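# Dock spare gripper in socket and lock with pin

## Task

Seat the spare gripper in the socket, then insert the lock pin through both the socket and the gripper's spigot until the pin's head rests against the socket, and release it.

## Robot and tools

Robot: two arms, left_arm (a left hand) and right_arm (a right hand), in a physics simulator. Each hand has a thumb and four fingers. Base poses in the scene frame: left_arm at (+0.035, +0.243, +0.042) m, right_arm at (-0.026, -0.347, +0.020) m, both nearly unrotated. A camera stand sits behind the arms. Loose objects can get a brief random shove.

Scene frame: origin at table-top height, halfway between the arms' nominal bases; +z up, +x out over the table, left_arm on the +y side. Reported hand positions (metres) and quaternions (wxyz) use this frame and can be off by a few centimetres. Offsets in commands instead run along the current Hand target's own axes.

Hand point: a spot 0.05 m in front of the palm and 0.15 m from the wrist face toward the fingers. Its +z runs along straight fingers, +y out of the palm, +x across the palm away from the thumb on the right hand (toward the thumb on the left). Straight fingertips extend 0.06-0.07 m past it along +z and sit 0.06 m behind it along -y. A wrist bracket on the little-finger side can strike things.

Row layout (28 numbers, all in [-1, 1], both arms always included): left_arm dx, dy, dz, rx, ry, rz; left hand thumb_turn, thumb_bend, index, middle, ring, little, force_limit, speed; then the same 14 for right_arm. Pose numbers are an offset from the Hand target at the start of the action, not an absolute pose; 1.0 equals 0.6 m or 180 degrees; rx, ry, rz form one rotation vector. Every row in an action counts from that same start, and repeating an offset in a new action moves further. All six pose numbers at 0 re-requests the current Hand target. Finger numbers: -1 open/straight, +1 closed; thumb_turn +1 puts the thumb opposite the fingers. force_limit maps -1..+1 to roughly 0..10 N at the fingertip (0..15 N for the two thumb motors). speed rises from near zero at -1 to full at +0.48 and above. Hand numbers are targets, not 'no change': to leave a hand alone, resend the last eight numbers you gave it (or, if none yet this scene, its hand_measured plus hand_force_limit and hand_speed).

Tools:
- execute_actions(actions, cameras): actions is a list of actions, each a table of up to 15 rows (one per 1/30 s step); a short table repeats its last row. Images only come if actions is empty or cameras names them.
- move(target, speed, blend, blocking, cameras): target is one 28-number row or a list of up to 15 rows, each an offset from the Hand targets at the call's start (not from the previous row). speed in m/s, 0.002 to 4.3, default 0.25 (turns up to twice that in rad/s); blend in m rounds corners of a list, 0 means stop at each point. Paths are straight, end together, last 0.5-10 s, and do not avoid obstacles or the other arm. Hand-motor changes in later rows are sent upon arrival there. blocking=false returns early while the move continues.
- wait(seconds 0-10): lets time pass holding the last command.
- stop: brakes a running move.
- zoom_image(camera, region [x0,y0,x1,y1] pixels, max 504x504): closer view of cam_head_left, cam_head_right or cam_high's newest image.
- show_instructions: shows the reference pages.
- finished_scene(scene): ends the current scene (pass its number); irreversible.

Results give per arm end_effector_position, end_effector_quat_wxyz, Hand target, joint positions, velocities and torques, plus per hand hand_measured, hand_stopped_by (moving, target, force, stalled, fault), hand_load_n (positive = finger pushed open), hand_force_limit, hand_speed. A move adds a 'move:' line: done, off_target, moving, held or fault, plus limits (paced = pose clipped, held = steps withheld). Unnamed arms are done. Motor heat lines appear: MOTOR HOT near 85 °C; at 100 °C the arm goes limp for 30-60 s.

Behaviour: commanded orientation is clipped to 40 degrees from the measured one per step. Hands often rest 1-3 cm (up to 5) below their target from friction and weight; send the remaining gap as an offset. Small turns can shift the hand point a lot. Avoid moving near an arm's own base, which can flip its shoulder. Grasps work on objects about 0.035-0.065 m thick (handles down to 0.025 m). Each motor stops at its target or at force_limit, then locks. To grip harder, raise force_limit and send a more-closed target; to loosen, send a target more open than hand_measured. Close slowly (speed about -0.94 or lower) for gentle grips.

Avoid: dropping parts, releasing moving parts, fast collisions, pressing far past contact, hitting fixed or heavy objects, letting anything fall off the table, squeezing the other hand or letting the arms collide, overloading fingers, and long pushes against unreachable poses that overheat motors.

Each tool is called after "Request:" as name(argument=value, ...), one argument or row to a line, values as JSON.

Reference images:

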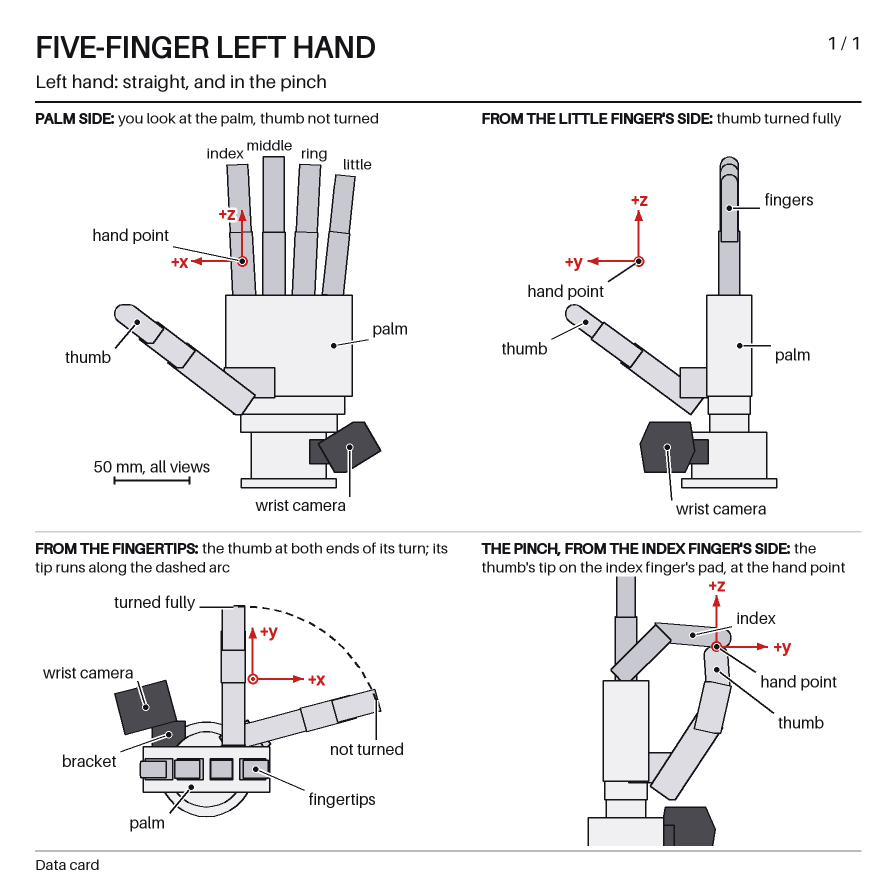

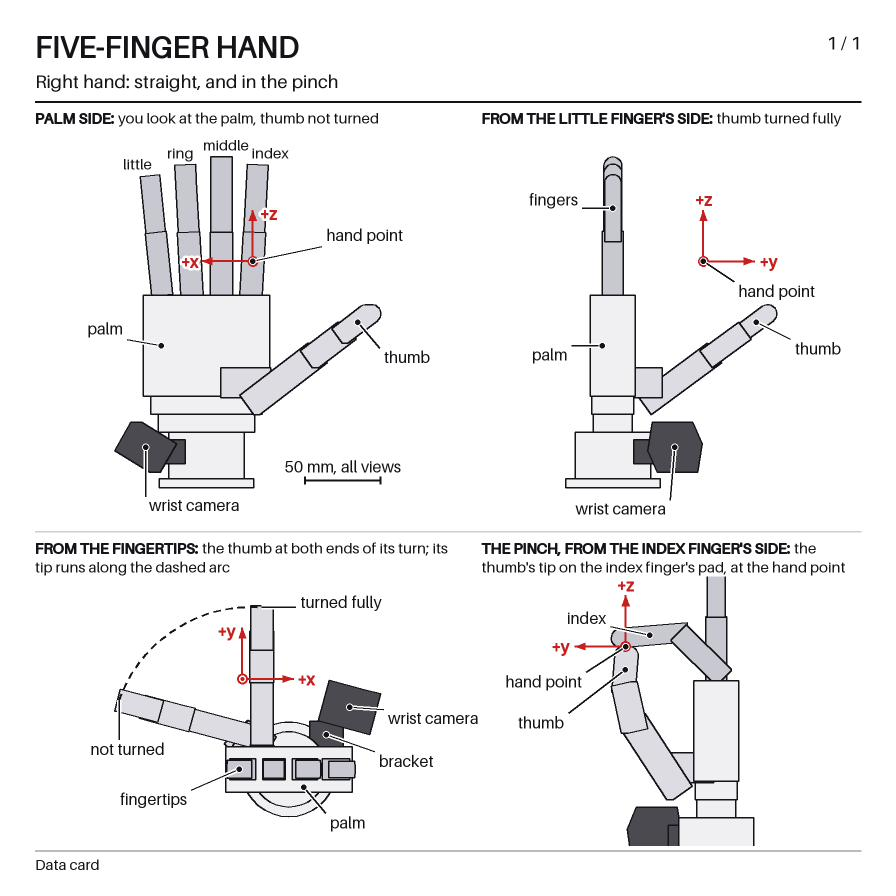

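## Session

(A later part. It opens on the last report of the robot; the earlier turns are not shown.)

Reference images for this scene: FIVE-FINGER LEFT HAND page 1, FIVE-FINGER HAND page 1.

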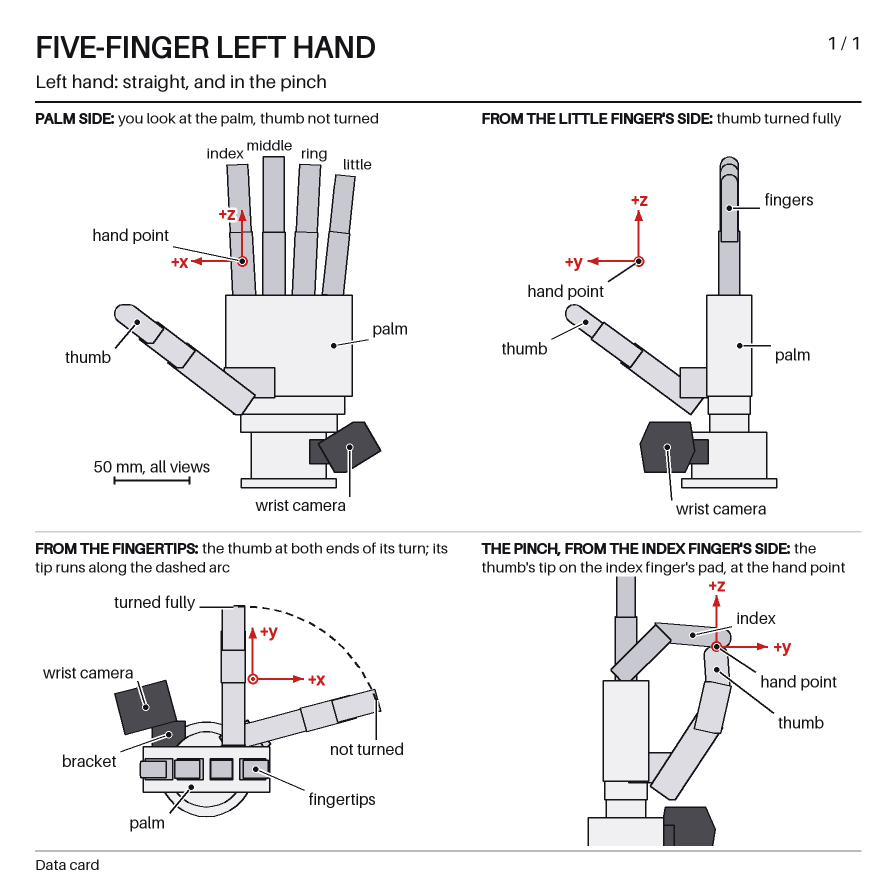

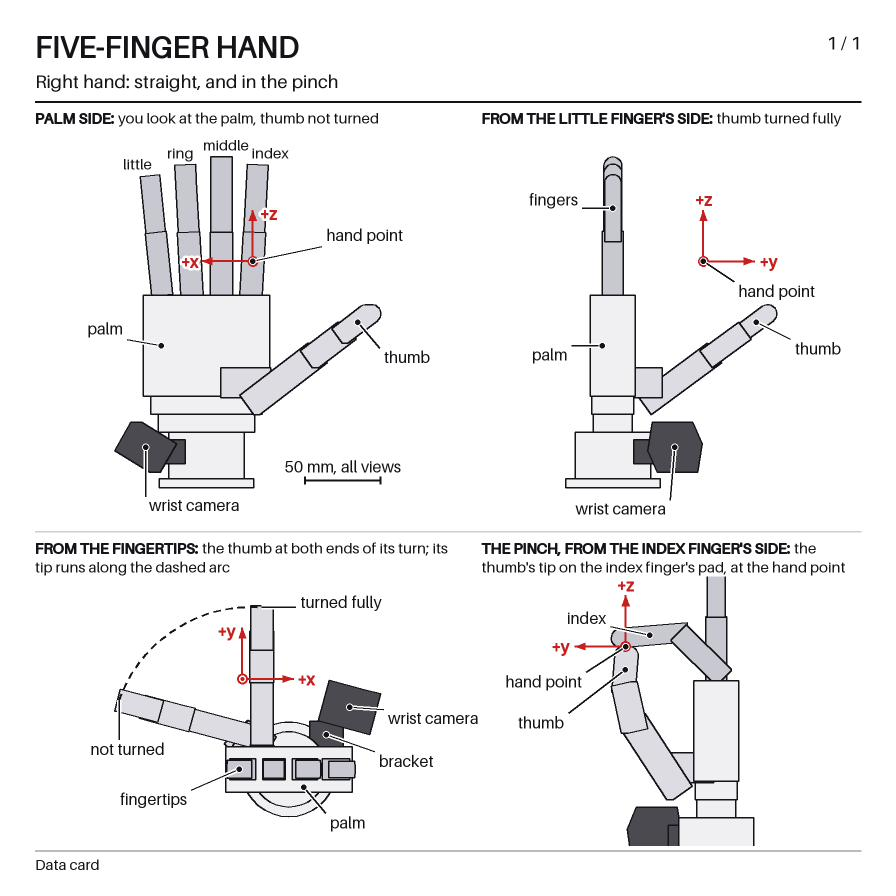

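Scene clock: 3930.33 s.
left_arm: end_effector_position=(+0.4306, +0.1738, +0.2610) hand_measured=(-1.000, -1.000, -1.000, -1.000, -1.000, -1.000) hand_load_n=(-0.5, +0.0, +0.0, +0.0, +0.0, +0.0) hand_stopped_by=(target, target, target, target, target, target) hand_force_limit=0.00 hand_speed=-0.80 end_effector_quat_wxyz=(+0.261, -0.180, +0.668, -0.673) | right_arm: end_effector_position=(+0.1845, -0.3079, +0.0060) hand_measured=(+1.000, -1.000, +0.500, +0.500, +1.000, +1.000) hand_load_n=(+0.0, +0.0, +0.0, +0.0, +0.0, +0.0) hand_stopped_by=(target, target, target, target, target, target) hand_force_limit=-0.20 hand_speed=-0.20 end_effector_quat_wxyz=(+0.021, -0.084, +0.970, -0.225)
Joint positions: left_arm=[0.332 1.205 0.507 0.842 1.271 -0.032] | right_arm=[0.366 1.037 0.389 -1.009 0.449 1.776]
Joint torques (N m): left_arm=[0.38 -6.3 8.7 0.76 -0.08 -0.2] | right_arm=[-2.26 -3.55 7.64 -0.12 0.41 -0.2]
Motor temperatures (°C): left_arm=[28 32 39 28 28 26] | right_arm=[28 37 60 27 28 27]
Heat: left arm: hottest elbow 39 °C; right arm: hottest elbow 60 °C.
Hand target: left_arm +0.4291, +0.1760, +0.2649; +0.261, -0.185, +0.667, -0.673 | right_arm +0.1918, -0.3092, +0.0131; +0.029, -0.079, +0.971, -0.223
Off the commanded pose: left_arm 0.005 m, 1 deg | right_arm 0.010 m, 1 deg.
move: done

Request:
move(
  target=[0,0,0,0,0,0,-1,-1,-1,-1,-1,-1,0,-0.8,-0.0099,-0.0087,-0.0143,0,-0.007,0,1,-1,0.5,0.5,1,1,-0.2,-0.2],
  speed=0.04,
)

Scene clock: 3935.23 s.
left_arm: end_effector_position=(+0.4306, +0.1738, +0.2610) hand_measured=(-1.000, -1.000, -1.000, -1.000, -1.000, -1.000) hand_load_n=(+0.0, +0.0, +0.0, +0.0, +0.0, +0.0) hand_stopped_by=(target, target, target, target, target, target) hand_force_limit=0.00 hand_speed=-0.80 end_effector_quat_wxyz=(+0.261, -0.180, +0.668, -0.673) | right_arm: end_effector_position=(+0.1852, -0.3091, +0.0109) hand_measured=(+1.000, -1.000, +0.500, +0.500, +1.000, +1.000) hand_load_n=(+0.0, -0.5, +0.0, +0.0, +0.5, +0.0) hand_stopped_by=(target, target, target, target, target, target) hand_force_limit=-0.20 hand_speed=-0.20 end_effector_quat_wxyz=(+0.028, -0.087, +0.970, -0.224)
Joint positions: left_arm=[0.332 1.205 0.507 0.842 1.271 -0.032] | right_arm=[0.358 1.009 0.389 -1.017 0.451 1.756]
Joint torques (N m): left_arm=[0.38 -6.3 8.69 0.76 -0.08 -0.21] | right_arm=[-2.37 -3.31 9.01 -0.42 0.55 -0.17]
Motor temperatures (°C): left_arm=[28 32 39 28 28 26] | right_arm=[28 37 60 27 28 27]
Heat: left arm: hottest elbow 39 °C; right arm: hottest elbow 60 °C.
Hand target: left_arm +0.4291, +0.1760, +0.2649; +0.261, -0.185, +0.667, -0.673 | right_arm +0.1976, -0.3092, +0.0232; +0.039, -0.082, +0.971, -0.223
Off the commanded pose: left_arm 0.005 m, 1 deg | right_arm 0.017 m, 1 deg.
move: off_target (right_arm)

Request:
move(
  target=[0,0,0,0,0,0,-1,-1,-1,-1,-1,-1,0,-0.8,0.0205,0.0198,0.0279,0,0.014,0,1,-1,0.5,0.5,1,1,-0.2,-0.2],
  speed=0.05,
)

Scene clock: 3947.07 s.
left_arm: end_effector_position=(+0.4306, +0.1738, +0.2610) hand_measured=(-1.000, -1.000, -1.000, -1.000, -1.000, -1.000) hand_load_n=(+0.0, +0.0, +0.0, +0.0, +0.0, +0.0) hand_stopped_by=(target, target, target, target, target, target) hand_force_limit=0.00 hand_speed=-0.80 end_effector_quat_wxyz=(+0.261, -0.180, +0.668, -0.673) | right_arm: end_effector_position=(+0.1836, -0.3098, +0.0042) hand_measured=(+1.000, -1.000, +0.500, +0.500, +1.000, +1.000) hand_load_n=(+0.0, +0.0, +0.0, +0.0, +0.0, +0.0) hand_stopped_by=(target, target, target, target, target, target) hand_force_limit=-0.20 hand_speed=-0.20 end_effector_quat_wxyz=(+0.016, -0.081, +0.971, -0.226)
Joint positions: left_arm=[0.332 1.205 0.507 0.842 1.271 -0.032] | right_arm=[0.358 1.046 0.389 -1.008 0.448 1.775]
Joint torques (N m): left_arm=[0.38 -6.3 8.7 0.76 -0.08 -0.2] | right_arm=[-0.32 -1.9 6.43 0.4 0.19 0.1]
Motor temperatures (°C): left_arm=[28 32 39 28 28 26] | right_arm=[28 37 62 27 28 27]
Heat: left arm: hottest elbow 39 °C; right arm: hottest elbow 62 °C.
Hand target: left_arm +0.4291, +0.1760, +0.2649; +0.261, -0.185, +0.667, -0.673 | right_arm +0.1857, -0.3080, +0.0025; +0.018, -0.077, +0.971, -0.224
Off the commanded pose: left_arm 0.005 m, 1 deg | right_arm 0.003 m, 1 deg.
move: done

Request:
move(
  target=[0,0,0,0,0,0,-1,-1,-1,-1,-1,-1,0,-0.8,-0.0021,0.0118,-0.0058,0,0,0,1,-1,0.5,0.5,1,1,-0.2,-0.2],
  speed=0.04,
  cameras=["cam_head_left","cam_high"],
)

Request:
zoom_image(
  camera="cam_head_left",
  region=[475, 300, 535, 360],
)

Request:
zoom_image(
  camera="cam_high",
  region=[130, 210, 190, 270],
)

Scene clock: 3954.87 s.
left_arm: end_effector_position=(+0.4306, +0.1738, +0.2610) hand_measured=(-1.000, -1.000, -1.000, -1.000, -1.000, -1.000) hand_load_n=(+0.0, +0.0, -0.5, +0.0, +0.0, +0.0) hand_stopped_by=(target, target, target, target, target, target) hand_force_limit=0.00 hand_speed=-0.80 end_effector_quat_wxyz=(+0.261, -0.180, +0.668, -0.673) | right_arm: end_effector_position=(+0.1828, -0.3054, +0.0016) hand_measured=(+1.000, -1.000, +0.500, +0.500, +1.000, +1.000) hand_load_n=(+0.0, +0.0, +0.0, +0.0, +0.0, +0.0) hand_stopped_by=(target, target, target, target, target, target) hand_force_limit=-0.20 hand_speed=-0.20 end_effector_quat_wxyz=(+0.016, -0.074, +0.971, -0.226)
Joint positions: left_arm=[0.332 1.205 0.507 0.842 1.271 -0.032] | right_arm=[0.383 1.062 0.389 -1.008 0.444 1.817]
Joint torques (N m): left_arm=[0.32 -6.3 8.69 0.77 -0.08 -0.2] | right_arm=[1.03 -2.14 7.1 0.06 0.17 0.1]
Motor temperatures (°C): left_arm=[28 32 39 28 28 26] | right_arm=[28 37 61 27 28 27]
Heat: left arm: hottest elbow 39 °C; right arm: hottest elbow 61 °C.
Hand target: left_arm +0.4291, +0.1760, +0.2649; +0.261, -0.185, +0.667, -0.673 | right_arm +0.1856, -0.2999, +0.0025; +0.018, -0.077, +0.971, -0.224
Off the commanded pose: left_arm 0.005 m, 1 deg | right_arm 0.006 m, 0 deg.
move: done
Images, in order (width x height): cam_head_left 672x504, cam_high 672x504.

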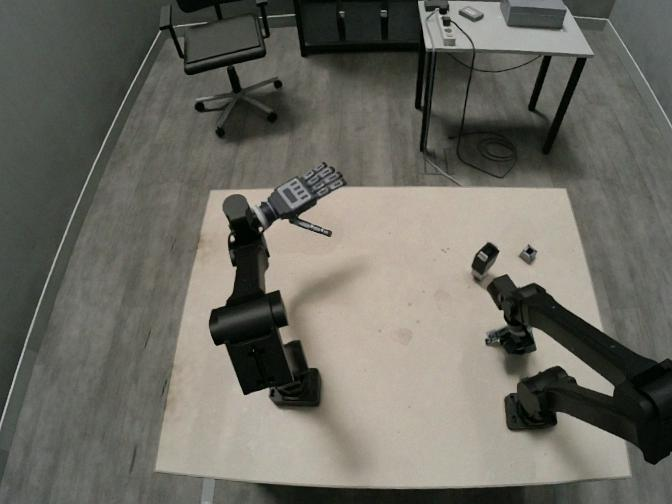

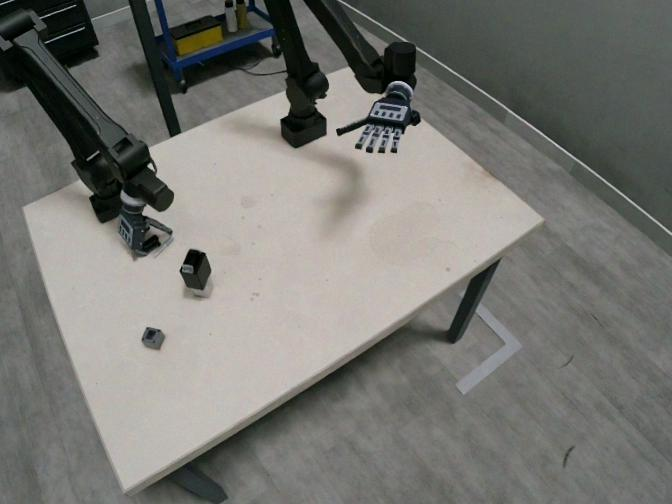

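Scaled by 8.400 from the camera's 672x504 image, which has a finer 960x720 frame.

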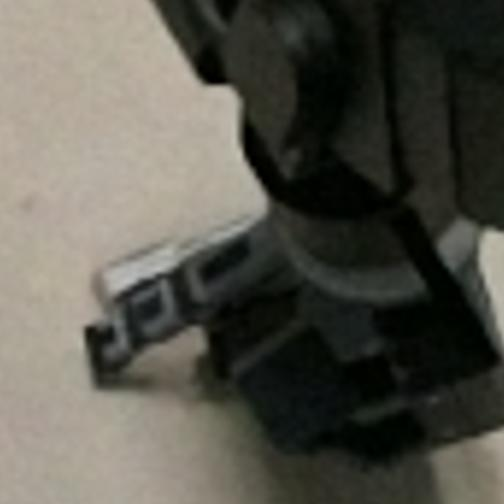

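Scaled by 8.400 from the camera's 672x504 image, which has a finer 960x720 frame.

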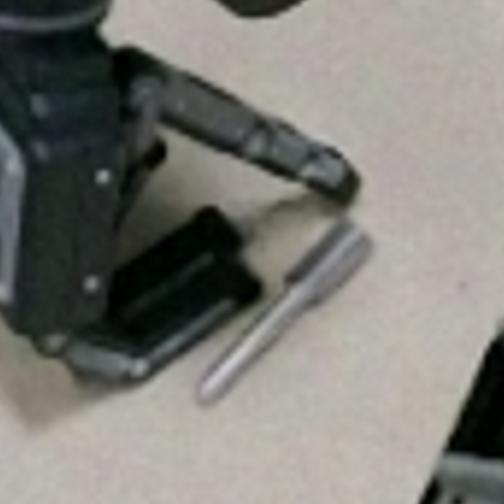

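Request:
move(
  target=[0,0,0,0,0,0,-1,-1,-1,-1,-1,-1,0,-0.8,-0.026,-0.11,-0.178,0,-0.01,0,1,-1,0.5,0.5,1,1,-0.2,-0.2],
  speed=0.1,
  cameras=["cam_head_left","cam_high"],
)

Request:
zoom_image(
  camera="cam_head_left",
  region=[475, 300, 515, 345],
)

Request:
zoom_image(
  camera="cam_high",
  region=[145, 220, 190, 265],
)

Scene clock: 3962.60 s.
left_arm: end_effector_position=(+0.4306, +0.1738, +0.2610) hand_measured=(-1.000, -1.000, -1.000, -1.000, -1.000, -1.000) hand_load_n=(+0.0, +0.0, +0.0, +0.0, +0.0, +0.0) hand_stopped_by=(target, target, target, target, target, target) hand_force_limit=0.00 hand_speed=-0.80 end_effector_quat_wxyz=(+0.261, -0.180, +0.668, -0.673) | right_arm: end_effector_position=(+0.1886, -0.3103, +0.1066) hand_measured=(+1.000, -1.000, +0.500, +0.500, +1.000, +1.000) hand_load_n=(+0.0, +0.0, +0.0, +0.0, +0.0, +0.0) hand_stopped_by=(target, target, target, target, target, target) hand_force_limit=-0.20 hand_speed=-0.20 end_effector_quat_wxyz=(+0.014, -0.088, +0.970, -0.227)
Joint positions: left_arm=[0.332 1.205 0.507 0.842 1.271 -0.032] | right_arm=[0.346 0.874 0.601 -1.388 0.451 1.748]
Joint torques (N m): left_arm=[0.44 -6.24 8.68 0.76 -0.08 -0.21] | right_arm=[-2.2 -3.08 11.77 -0.28 0.5 -0.17]
Motor temperatures (°C): left_arm=[28 32 39 28 28 26] | right_arm=[28 37 61 27 28 27]
Heat: left arm: hottest elbow 39 °C; right arm: hottest elbow 61 °C.
Hand target: left_arm +0.4291, +0.1760, +0.2649; +0.261, -0.185, +0.667, -0.673 | right_arm +0.2030, -0.3098, +0.1275; +0.033, -0.080, +0.971, -0.223
Off the commanded pose: left_arm 0.005 m, 1 deg | right_arm 0.025 m, 2 deg.
move: off_target (right_arm)
Images, in order (width x height): cam_head_left 672x504, cam_high 672x504.

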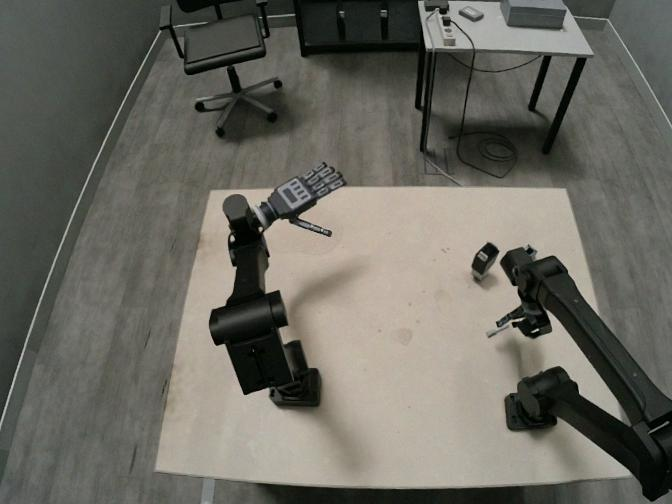

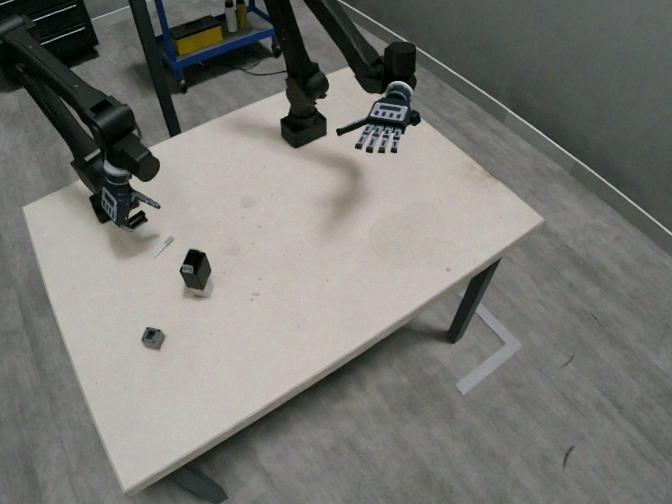

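Scaled by 11.200 from the camera's 672x504 image, which has a finer 960x720 frame.

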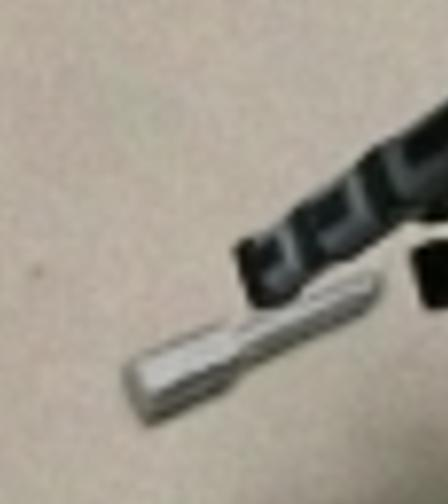

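Scaled by 11.200 from the camera's 672x504 image, which has a finer 960x720 frame.

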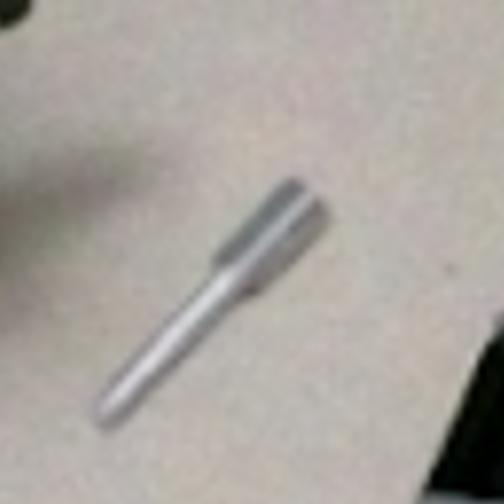

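Request:
move(
  target=[0,0,0,0,0,0,-1,-1,-1,-1,-1,-1,0,-0.8,0.0247,0.1006,0.0012,-0.1444,0.0099,0.0024,1,-1,-1,1,1,1,-0.2,0.2],
  speed=0.12,
  cameras=["cam_head_left","cam_high"],
)

Request:
zoom_image(
  camera="cam_head_left",
  region=[470, 290, 530, 350],
)

Request:
zoom_image(
  camera="cam_high",
  region=[120, 200, 190, 270],
)

Scene clock: 4004.10 s.
left_arm: end_effector_position=(+0.4306, +0.1738, +0.2610) hand_measured=(-1.000, -1.000, -1.000, -1.000, -1.000, -1.000) hand_load_n=(-0.5, +0.0, +0.0, +0.0, +0.0, +0.0) hand_stopped_by=(target, target, target, target, target, target) hand_force_limit=0.00 hand_speed=-0.80 end_effector_quat_wxyz=(+0.261, -0.180, +0.668, -0.673) | right_arm: end_effector_position=(+0.1756, -0.2570, +0.0981) hand_measured=(+1.000, -1.000, -1.000, +1.000, +1.000, +1.000) hand_load_n=(+0.0, +0.0, +0.0, +0.0, +0.0, +0.5) hand_stopped_by=(target, target, target, target, target, target) hand_force_limit=-0.20 hand_speed=0.20 end_effector_quat_wxyz=(-0.008, -0.081, +0.997, -0.003)
Joint positions: left_arm=[0.332 1.205 0.507 0.842 1.271 -0.032] | right_arm=[0.156 0.848 0.549 -1.289 0.005 1.556]
Joint torques (N m): left_arm=[0.32 -6.24 8.7 0.79 -0.08 -0.2] | right_arm=[-2.43 -2.43 7.97 0.58 -0.25 -0.19]
Motor temperatures (°C): left_arm=[28 32 39 28 28 26] | right_arm=[28 36 69 27 28 27]
Heat: left arm: hottest elbow 39 °C; right arm: hottest elbow 69 °C.
Hand target: left_arm +0.4291, +0.1760, +0.2649; +0.261, -0.185, +0.667, -0.673 | right_arm +0.1801, -0.2591, +0.0999; +0.000, -0.078, +0.997, +0.000
Off the commanded pose: left_arm 0.005 m, 1 deg | right_arm 0.005 m, 1 deg.
move: done
Images, in order (width x height): cam_head_left 672x504, cam_high 672x504.

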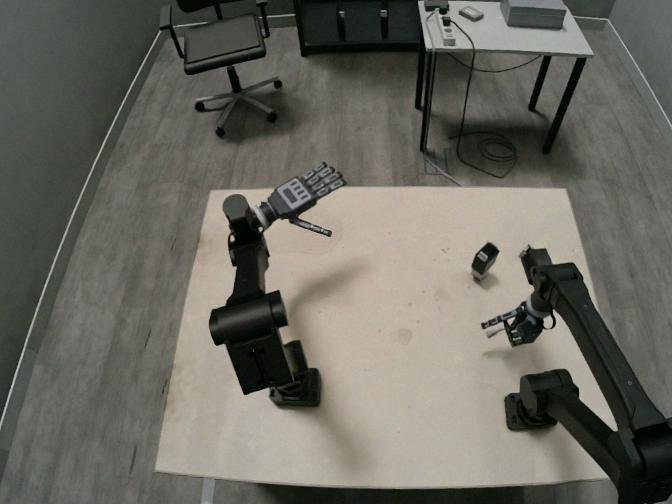

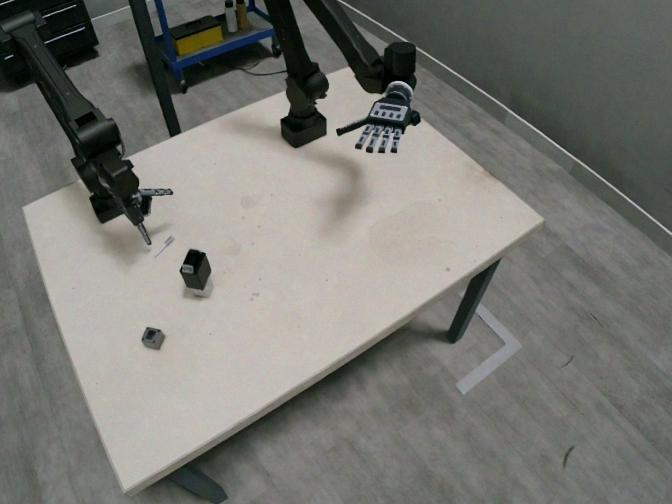

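Scaled by 8.400 from the camera's 672x504 image, which has a finer 960x720 frame.

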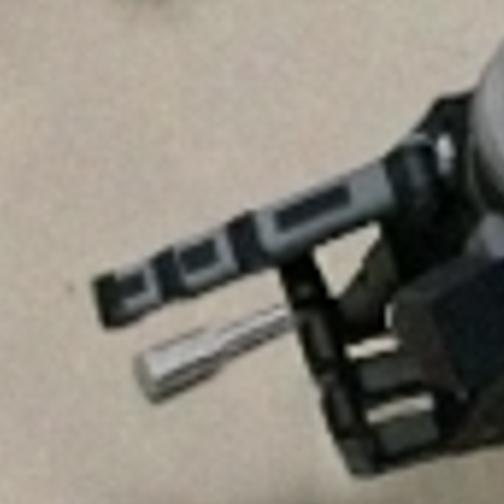

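Scaled by 7.200 from the camera's 672x504 image, which has a finer 960x720 frame.

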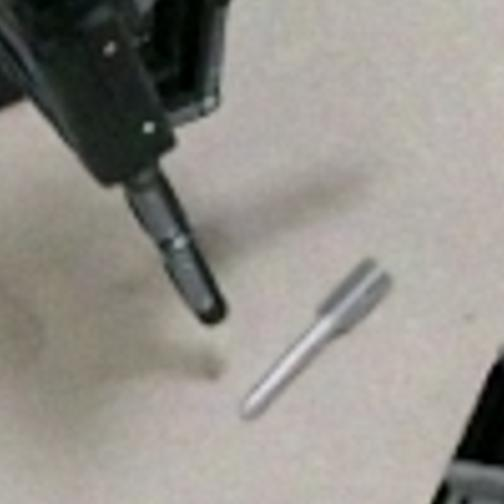

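Request:
move(
  target=[0,0,0,0,0,0,-1,-1,-1,-1,-1,-1,0,-0.8,0.0044,-0.0169,0.0428,0,0,0,1,-1,-1,1,1,1,-0.2,0.2],
  speed=0.06,
  cameras=["cam_head_left","cam_high"],
)

Request:
zoom_image(
  camera="cam_head_left",
  region=[470, 290, 530, 350],
)

Request:
zoom_image(
  camera="cam_high",
  region=[120, 200, 190, 270],
)

Scene clock: 4017.23 s.
left_arm: end_effector_position=(+0.4306, +0.1738, +0.2610) hand_measured=(-1.000, -1.000, -1.000, -1.000, -1.000, -1.000) hand_load_n=(+0.0, +0.0, +0.0, +0.0, +0.0, -0.5) hand_stopped_by=(target, target, target, target, target, target) hand_force_limit=0.00 hand_speed=-0.80 end_effector_quat_wxyz=(+0.261, -0.180, +0.668, -0.673) | right_arm: end_effector_position=(+0.1755, -0.2672, +0.0752) hand_measured=(+1.000, -1.000, -1.000, +1.000, +1.000, +1.000) hand_load_n=(+0.0, +0.0, +0.0, +0.0, +0.0, +0.0) hand_stopped_by=(target, target, target, target, target, target) hand_force_limit=-0.20 hand_speed=0.20 end_effector_quat_wxyz=(-0.001, -0.081, +0.997, -0.002)
Joint positions: left_arm=[0.332 1.205 0.507 0.842 1.271 -0.032] | right_arm=[0.1 0.859 0.49 -1.203 0.005 1.5]
Joint torques (N m): left_arm=[0.32 -6.3 8.69 0.77 -0.08 -0.2] | right_arm=[-2.32 -1.26 7.82 0.64 -0.26 -0.18]
Motor temperatures (°C): left_arm=[28 32 39 28 28 26] | right_arm=[28 36 66 27 28 27]
Heat: left arm: hottest elbow 39 °C; right arm: hottest elbow 66 °C.
Hand target: left_arm +0.4291, +0.1760, +0.2649; +0.261, -0.185, +0.667, -0.673 | right_arm +0.1791, -0.2695, +0.0743; +0.000, -0.078, +0.997, +0.000
Off the commanded pose: left_arm 0.005 m, 1 deg | right_arm 0.004 m, 0 deg.
move: done
Images, in order (width x height): cam_head_left 672x504, cam_high 672x504.

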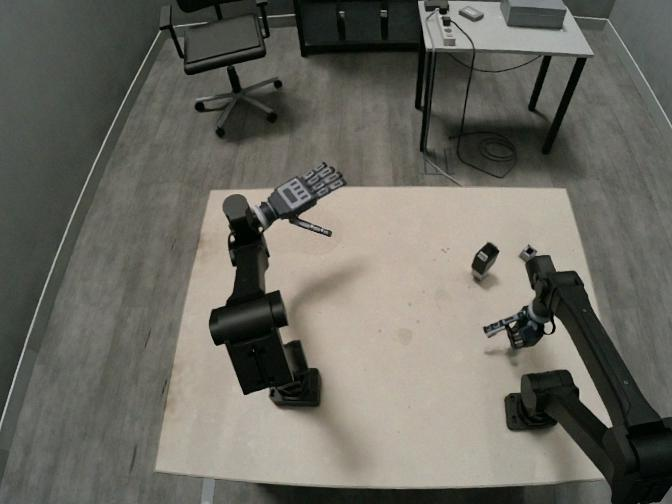

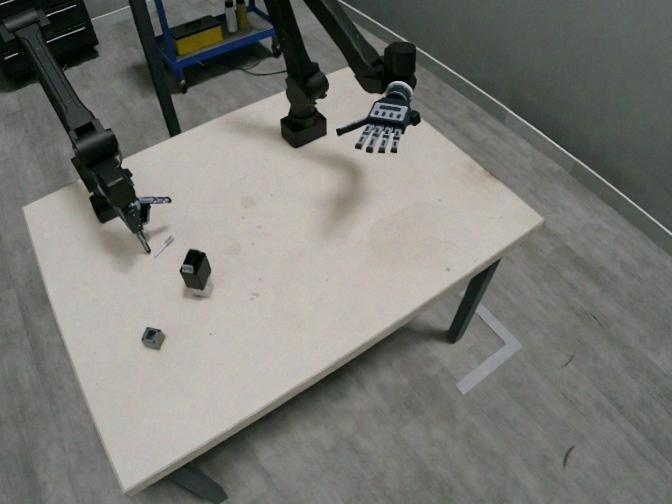

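Scaled by 8.400 from the camera's 672x504 image, which has a finer 960x720 frame.

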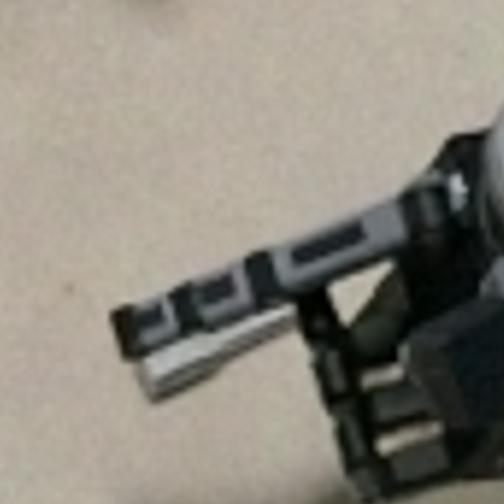

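Scaled by 7.200 from the camera's 672x504 image, which has a finer 960x720 frame.

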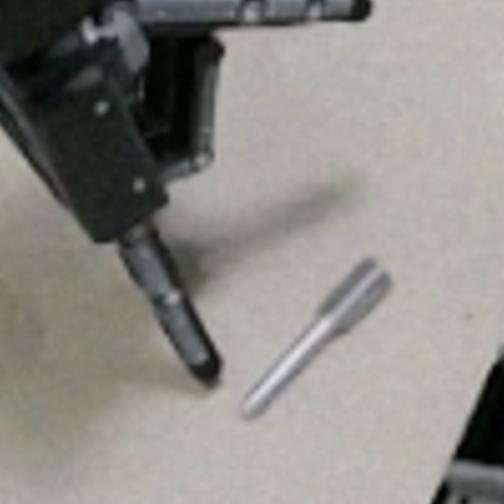

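Request:
move(
  target=[0,0,0,0,0,0,-1,-1,-1,-1,-1,-1,0,-0.8,-0.0328,0.0151,-0.005,0,0,0,1,-1,-1,1,1,1,-0.2,0.2],
  speed=0.05,
  cameras=["cam_high"],
)

Request:
zoom_image(
  camera="cam_high",
  region=[120, 200, 190, 270],
)

Scene clock: 4027.97 s.
left_arm: end_effector_position=(+0.4306, +0.1738, +0.2610) hand_measured=(-1.000, -1.000, -1.000, -1.000, -1.000, -1.000) hand_load_n=(+0.0, +0.0, +0.0, +0.0, +0.0, +0.0) hand_stopped_by=(target, target, target, target, target, target) hand_force_limit=0.00 hand_speed=-0.80 end_effector_quat_wxyz=(+0.261, -0.180, +0.668, -0.673) | right_arm: end_effector_position=(+0.1782, -0.2648, +0.0661) hand_measured=(+1.000, -1.000, -1.000, +1.000, +1.000, +1.000) hand_load_n=(+0.0, +0.0, +0.0, +0.0, +0.0, +0.0) hand_stopped_by=(target, target, target, target, target, target) hand_force_limit=-0.20 hand_speed=0.20 end_effector_quat_wxyz=(-0.019, -0.074, +0.997, -0.002)
Joint positions: left_arm=[0.332 1.205 0.507 0.842 1.271 -0.032] | right_arm=[0.112 0.919 0.494 -1.185 0.003 1.526]
Joint torques (N m): left_arm=[0.38 -6.3 8.69 0.79 -0.08 -0.2] | right_arm=[1.32 -1.49 10.66 0.7 -0.25 0.04]
Motor temperatures (°C): left_arm=[28 32 39 28 28 26] | right_arm=[28 36 65 27 28 27]
Heat: left arm: hottest elbow 39 °C; right arm: hottest elbow 65 °C.
Hand target: left_arm +0.4291, +0.1760, +0.2649; +0.261, -0.185, +0.667, -0.673 | right_arm +0.1970, -0.2574, +0.0773; +0.000, -0.079, +0.997, +0.000
Off the commanded pose: left_arm 0.005 m, 1 deg | right_arm 0.023 m, 2 deg.
move: off_target (right_arm)
Images, in order (width x height): cam_high 672x504.

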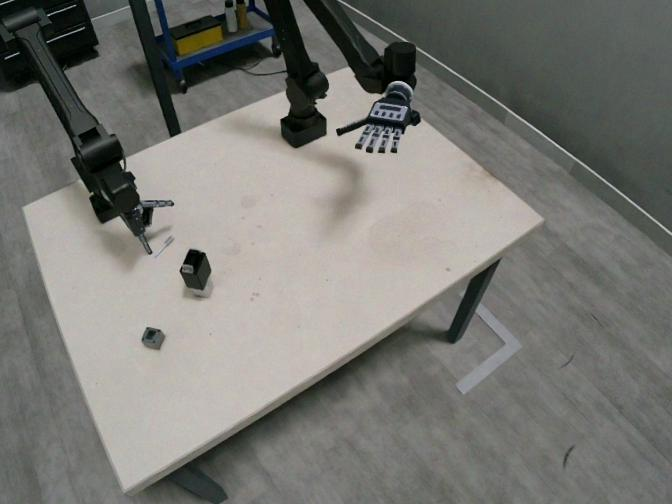

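Scaled by 7.200 from the camera's 672x504 image, which has a finer 960x720 frame.

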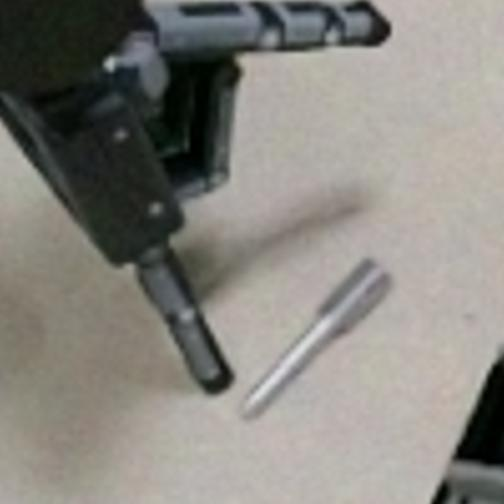

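Request:
move(
  target=[0,0,0,0,0,0,-1,-1,-1,-1,-1,-1,0,-0.8,-0.0175,0.004,-0.0167,0,0,0,1,-1,-1,1,1,1,-0.2,0.2],
  speed=0.05,
  cameras=["cam_high"],
)

Request:
zoom_image(
  camera="cam_high",
  region=[120, 200, 190, 270],
)

Scene clock: 4040.80 s.
left_arm: end_effector_position=(+0.4306, +0.1738, +0.2610) hand_measured=(-1.000, -1.000, -1.000, -1.000, -1.000, -1.000) hand_load_n=(+0.0, +0.0, +0.0, +0.0, +0.0, +0.0) hand_stopped_by=(target, target, target, target, target, target) hand_force_limit=0.00 hand_speed=-0.80 end_effector_quat_wxyz=(+0.261, -0.180, +0.668, -0.673) | right_arm: end_effector_position=(+0.1893, -0.2603, +0.0727) hand_measured=(+1.000, -1.000, -1.000, +1.000, +1.000, +1.000) hand_load_n=(+0.0, +0.0, +0.0, +0.0, +0.0, +0.0) hand_stopped_by=(target, target, target, target, target, target) hand_force_limit=-0.20 hand_speed=0.20 end_effector_quat_wxyz=(-0.017, -0.076, +0.997, -0.002)
Joint positions: left_arm=[0.332 1.205 0.507 0.842 1.271 -0.032] | right_arm=[0.128 0.946 0.527 -1.185 0.002 1.537]
Joint torques (N m): left_arm=[0.32 -6.24 8.68 0.76 -0.08 -0.2] | right_arm=[1.08 -1.85 11.23 0.08 -0.21 0.08]
Motor temperatures (°C): left_arm=[28 32 39 28 28 26] | right_arm=[28 36 66 27 27 27]
Heat: left arm: hottest elbow 39 °C; right arm: hottest elbow 66 °C.
Hand target: left_arm +0.4291, +0.1760, +0.2649; +0.261, -0.185, +0.667, -0.673 | right_arm +0.2070, -0.2535, +0.0873; +0.000, -0.078, +0.997, +0.000
Off the commanded pose: left_arm 0.005 m, 1 deg | right_arm 0.024 m, 2 deg.
move: off_target (right_arm)
Images, in order (width x height): cam_high 672x504.

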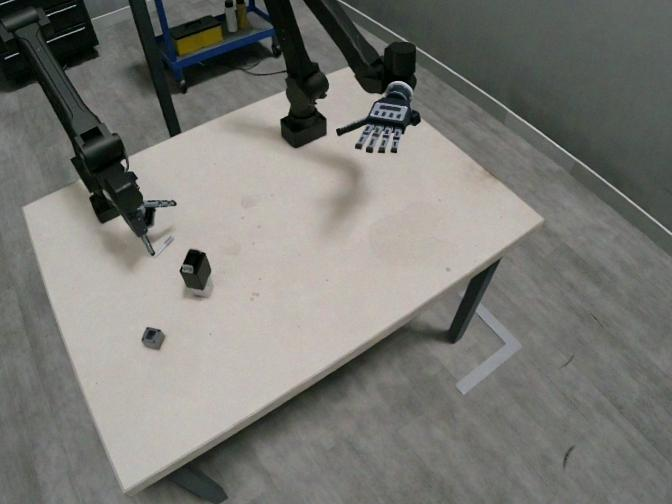

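Scaled by 7.200 from the camera's 672x504 image, which has a finer 960x720 frame.

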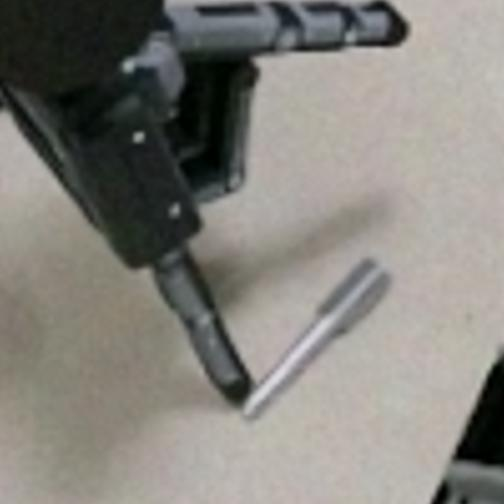

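Request:
move(
  target=[
    [0,0,0,0,0,0,-1,-1,-1,-1,-1,-1,0,-0.8,-0.0282,0.00735,0,0,0,0,1,-1,-1,1,1,1,-0.2,0.2],
    [0,0,0,0,0,0,-1,-1,-1,-1,-1,-1,0,-0.8,-0.0551,0.0284,0,0,0,0,1,-1,-1,1,1,1,-0.2,0.2],
  ],
  speed=0.05,
  blend=[0.005,0],
  cameras=["cam_high"],
)

Request:
zoom_image(
  camera="cam_high",
  region=[120, 200, 190, 270],
)

Scene clock: 4052.50 s.
left_arm: end_effector_position=(+0.4306, +0.1738, +0.2610) hand_measured=(-1.000, -1.000, -1.000, -1.000, -1.000, -1.000) hand_load_n=(+0.0, -0.5, -0.5, +0.0, +0.0, +0.0) hand_stopped_by=(target, target, target, target, target, target) hand_force_limit=0.00 hand_speed=-0.80 end_effector_quat_wxyz=(+0.261, -0.180, +0.668, -0.673) | right_arm: end_effector_position=(+0.2160, -0.2407, +0.0738) hand_measured=(+1.000, -1.000, -1.000, +1.000, +1.000, +1.000) hand_load_n=(+0.0, +0.0, +0.0, +0.0, +0.5, +0.0) hand_stopped_by=(target, target, target, target, target, target) hand_force_limit=-0.20 hand_speed=0.20 end_effector_quat_wxyz=(-0.022, -0.076, +0.997, -0.003)
Joint positions: left_arm=[0.332 1.205 0.507 0.842 1.271 -0.032] | right_arm=[0.199 1.057 0.594 -1.152 0.001 1.609]
Joint torques (N m): left_arm=[0.38 -6.24 8.68 0.76 -0.08 -0.21] | right_arm=[1.03 -3.19 11.07 0.51 -0.18 0.09]
Motor temperatures (°C): left_arm=[28 32 39 28 28 26] | right_arm=[28 36 66 27 27 27]
Heat: left arm: hottest elbow 39 °C; right arm: hottest elbow 66 °C.
Hand target: left_arm +0.4291, +0.1760, +0.2649; +0.261, -0.185, +0.667, -0.673 | right_arm +0.2370, -0.2314, +0.0873; +0.000, -0.078, +0.997, +0.000
Off the commanded pose: left_arm 0.005 m, 1 deg | right_arm 0.027 m, 3 deg.
move: off_target (right_arm)
Images, in order (width x height): cam_high 672x504.

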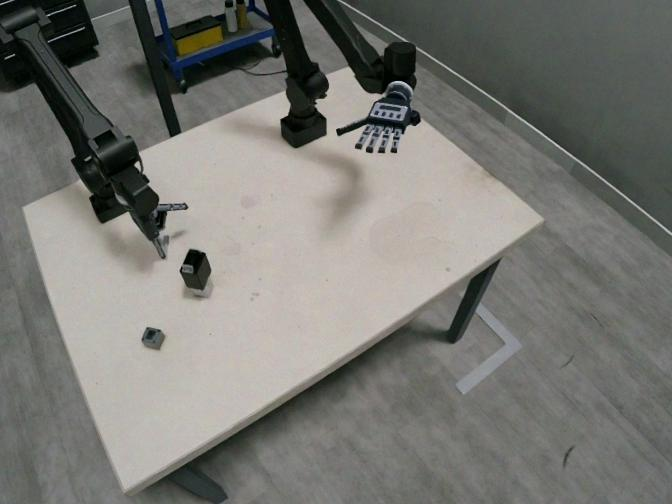

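Scaled by 7.200 from the camera's 672x504 image, which has a finer 960x720 frame.

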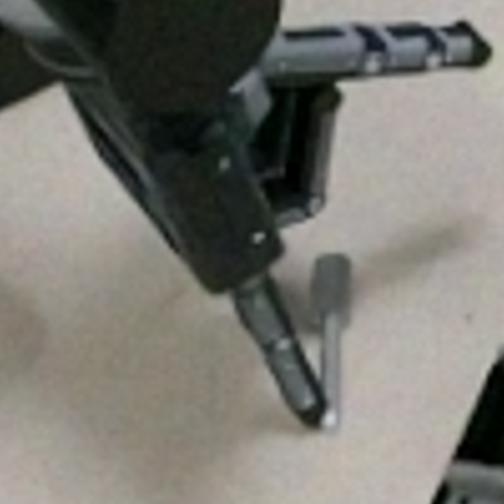

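Request:
move(
  target=[
    [0,0,0,0,0,0,-1,-1,-1,-1,-1,-1,0,-0.8,-0.019,0.024,0,0,0,0,1,-1,-1,1,1,1,-0.2,0.2],
    [0,0,0,0,0,0,-1,-1,-1,-1,-1,-1,0,-0.8,-0.0286,0.0528,0,0,0,0,1,-1,-1,1,1,1,-0.2,0.2],
  ],
  speed=0.05,
  blend=[0.005,0],
  cameras=["cam_high"],
)

Request:
zoom_image(
  camera="cam_high",
  region=[130, 200, 200, 270],
)

Scene clock: 4061.63 s.
left_arm: end_effector_position=(+0.4306, +0.1738, +0.2610) hand_measured=(-1.000, -1.000, -1.000, -1.000, -1.000, -1.000) hand_load_n=(+0.0, +0.0, +0.0, +0.0, +0.0, +0.0) hand_stopped_by=(target, target, target, target, target, target) hand_force_limit=0.00 hand_speed=-0.80 end_effector_quat_wxyz=(+0.261, -0.180, +0.668, -0.673) | right_arm: end_effector_position=(+0.2289, -0.2091, +0.0740) hand_measured=(+1.000, -1.000, -1.000, +1.000, +1.000, +1.000) hand_load_n=(+0.0, +0.0, +0.0, +0.0, +0.0, +0.0) hand_stopped_by=(target, target, target, target, target, target) hand_force_limit=-0.20 hand_speed=0.20 end_effector_quat_wxyz=(-0.021, -0.077, +0.997, -0.005)
Joint positions: left_arm=[0.332 1.205 0.507 0.842 1.271 -0.032] | right_arm=[0.316 1.122 0.639 -1.131 0.001 1.724]
Joint torques (N m): left_arm=[0.38 -6.3 8.7 0.76 -0.08 -0.2] | right_arm=[0.85 -3.66 10.91 0.61 -0.14 0.09]
Motor temperatures (°C): left_arm=[28 32 39 28 28 26] | right_arm=[28 36 66 27 27 27]
Heat: left arm: hottest elbow 39 °C; right arm: hottest elbow 66 °C.
Hand target: left_arm +0.4291, +0.1760, +0.2649; +0.261, -0.185, +0.667, -0.673 | right_arm +0.2490, -0.1975, +0.0873; +0.000, -0.078, +0.997, +0.000
Off the commanded pose: left_arm 0.005 m, 1 deg | right_arm 0.027 m, 3 deg.
move: off_target (right_arm)
Images, in order (width x height): cam_high 672x504.

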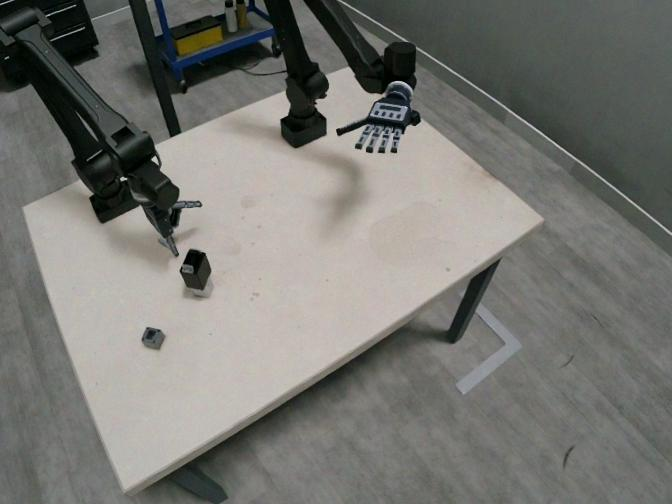

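Scaled by 7.200 from the camera's 672x504 image, which has a finer 960x720 frame.

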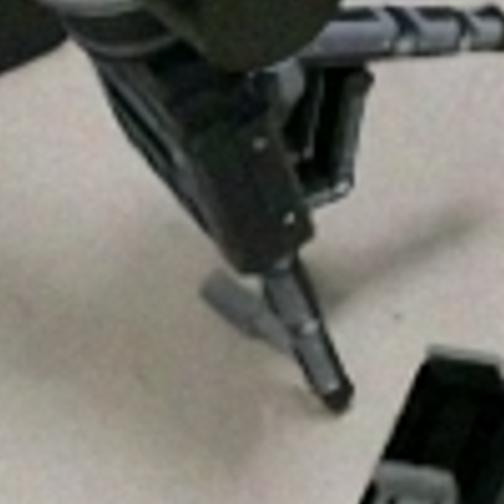

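Request:
move(
  target=[0,0,0,0,0,0,-1,-1,-1,-1,-1,-1,0,-0.8,0.02,0,-0.0833,0,0,0,1,-1,-1,1,1,1,-0.2,0.2],
  speed=0.1,
  cameras=["cam_head_left","cam_high"],
)

Request:
zoom_image(
  camera="cam_head_left",
  region=[465, 295, 510, 340],
)

Request:
zoom_image(
  camera="cam_high",
  region=[145, 220, 190, 265],
)

Scene clock: 4067.73 s.
left_arm: end_effector_position=(+0.4306, +0.1738, +0.2610) hand_measured=(-1.000, -1.000, -1.000, -1.000, -1.000, -1.000) hand_load_n=(-0.5, +0.0, +0.0, +0.0, +0.0, +0.0) hand_stopped_by=(target, target, target, target, target, target) hand_force_limit=0.00 hand_speed=-0.80 end_effector_quat_wxyz=(+0.261, -0.180, +0.668, -0.673) | right_arm: end_effector_position=(+0.2239, -0.2090, +0.1160) hand_measured=(+1.000, -1.000, -1.000, +1.000, +1.000, +1.000) hand_load_n=(+0.0, +0.0, +0.0, +0.0, +0.0, +0.0) hand_stopped_by=(target, target, target, target, target, target) hand_force_limit=-0.20 hand_speed=0.20 end_effector_quat_wxyz=(-0.023, -0.076, +0.997, -0.006)
Joint positions: left_arm=[0.332 1.205 0.507 0.842 1.271 -0.032] | right_arm=[0.323 1.051 0.712 -1.279 0.001 1.733]
Joint torques (N m): left_arm=[0.38 -6.3 8.69 0.77 -0.08 -0.21] | right_arm=[1.08 -5.01 11.47 -0.38 -0.15 0.09]
Motor temperatures (°C): left_arm=[28 32 39 28 28 26] | right_arm=[28 36 66 27 27 27]
Heat: left arm: hottest elbow 39 °C; right arm: hottest elbow 66 °C.
Hand target: left_arm +0.4291, +0.1760, +0.2649; +0.261, -0.185, +0.667, -0.673 | right_arm +0.2372, -0.1993, +0.1373; +0.000, -0.078, +0.997, +0.000
Off the commanded pose: left_arm 0.005 m, 1 deg | right_arm 0.027 m, 3 deg.
move: off_target (right_arm)
Images, in order (width x height): cam_head_left 672x504, cam_high 672x504.

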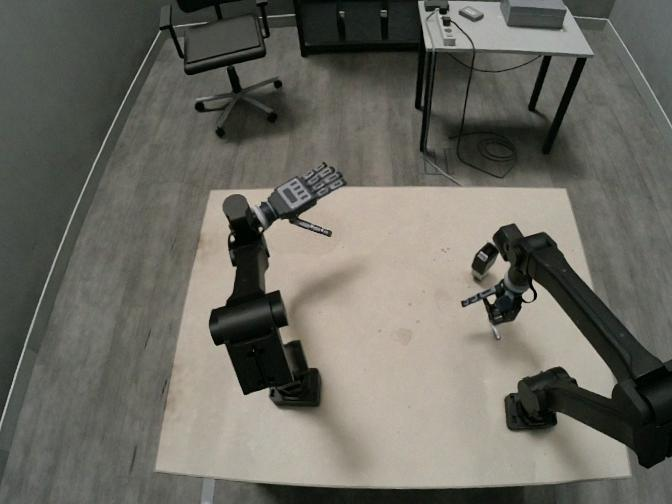

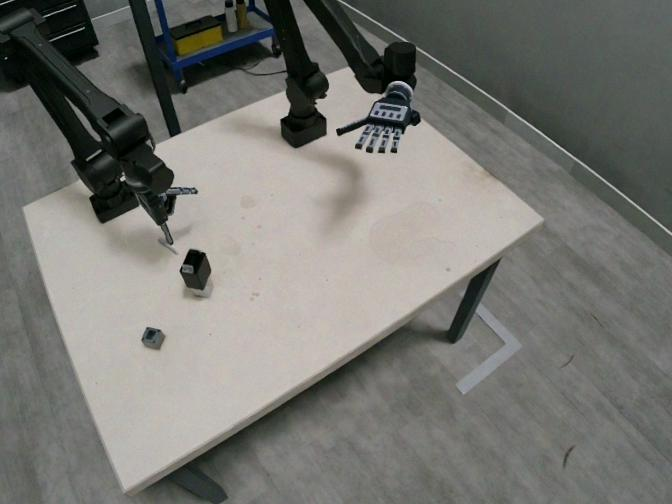

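Scaled by 11.200 from the camera's 672x504 image, which has a finer 960x720 frame.

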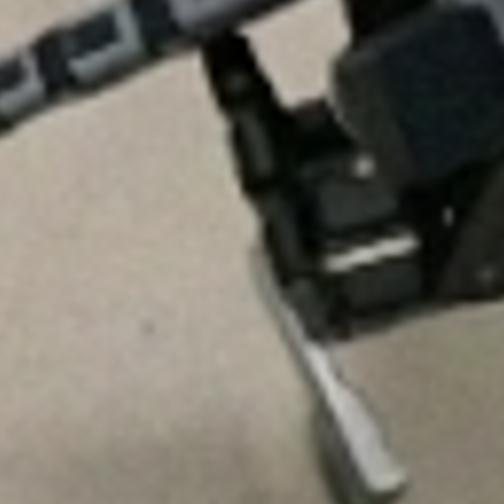

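Scaled by 11.200 from the camera's 672x504 image, which has a finer 960x720 frame.

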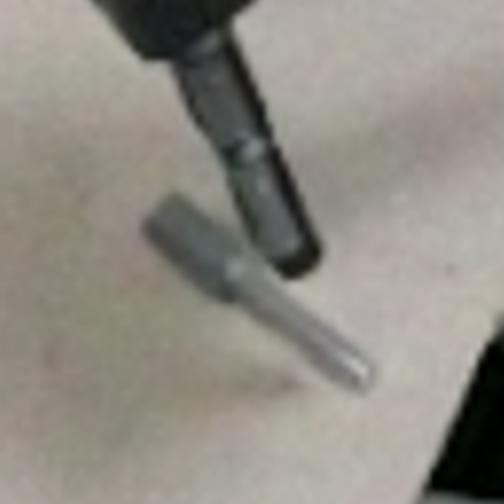

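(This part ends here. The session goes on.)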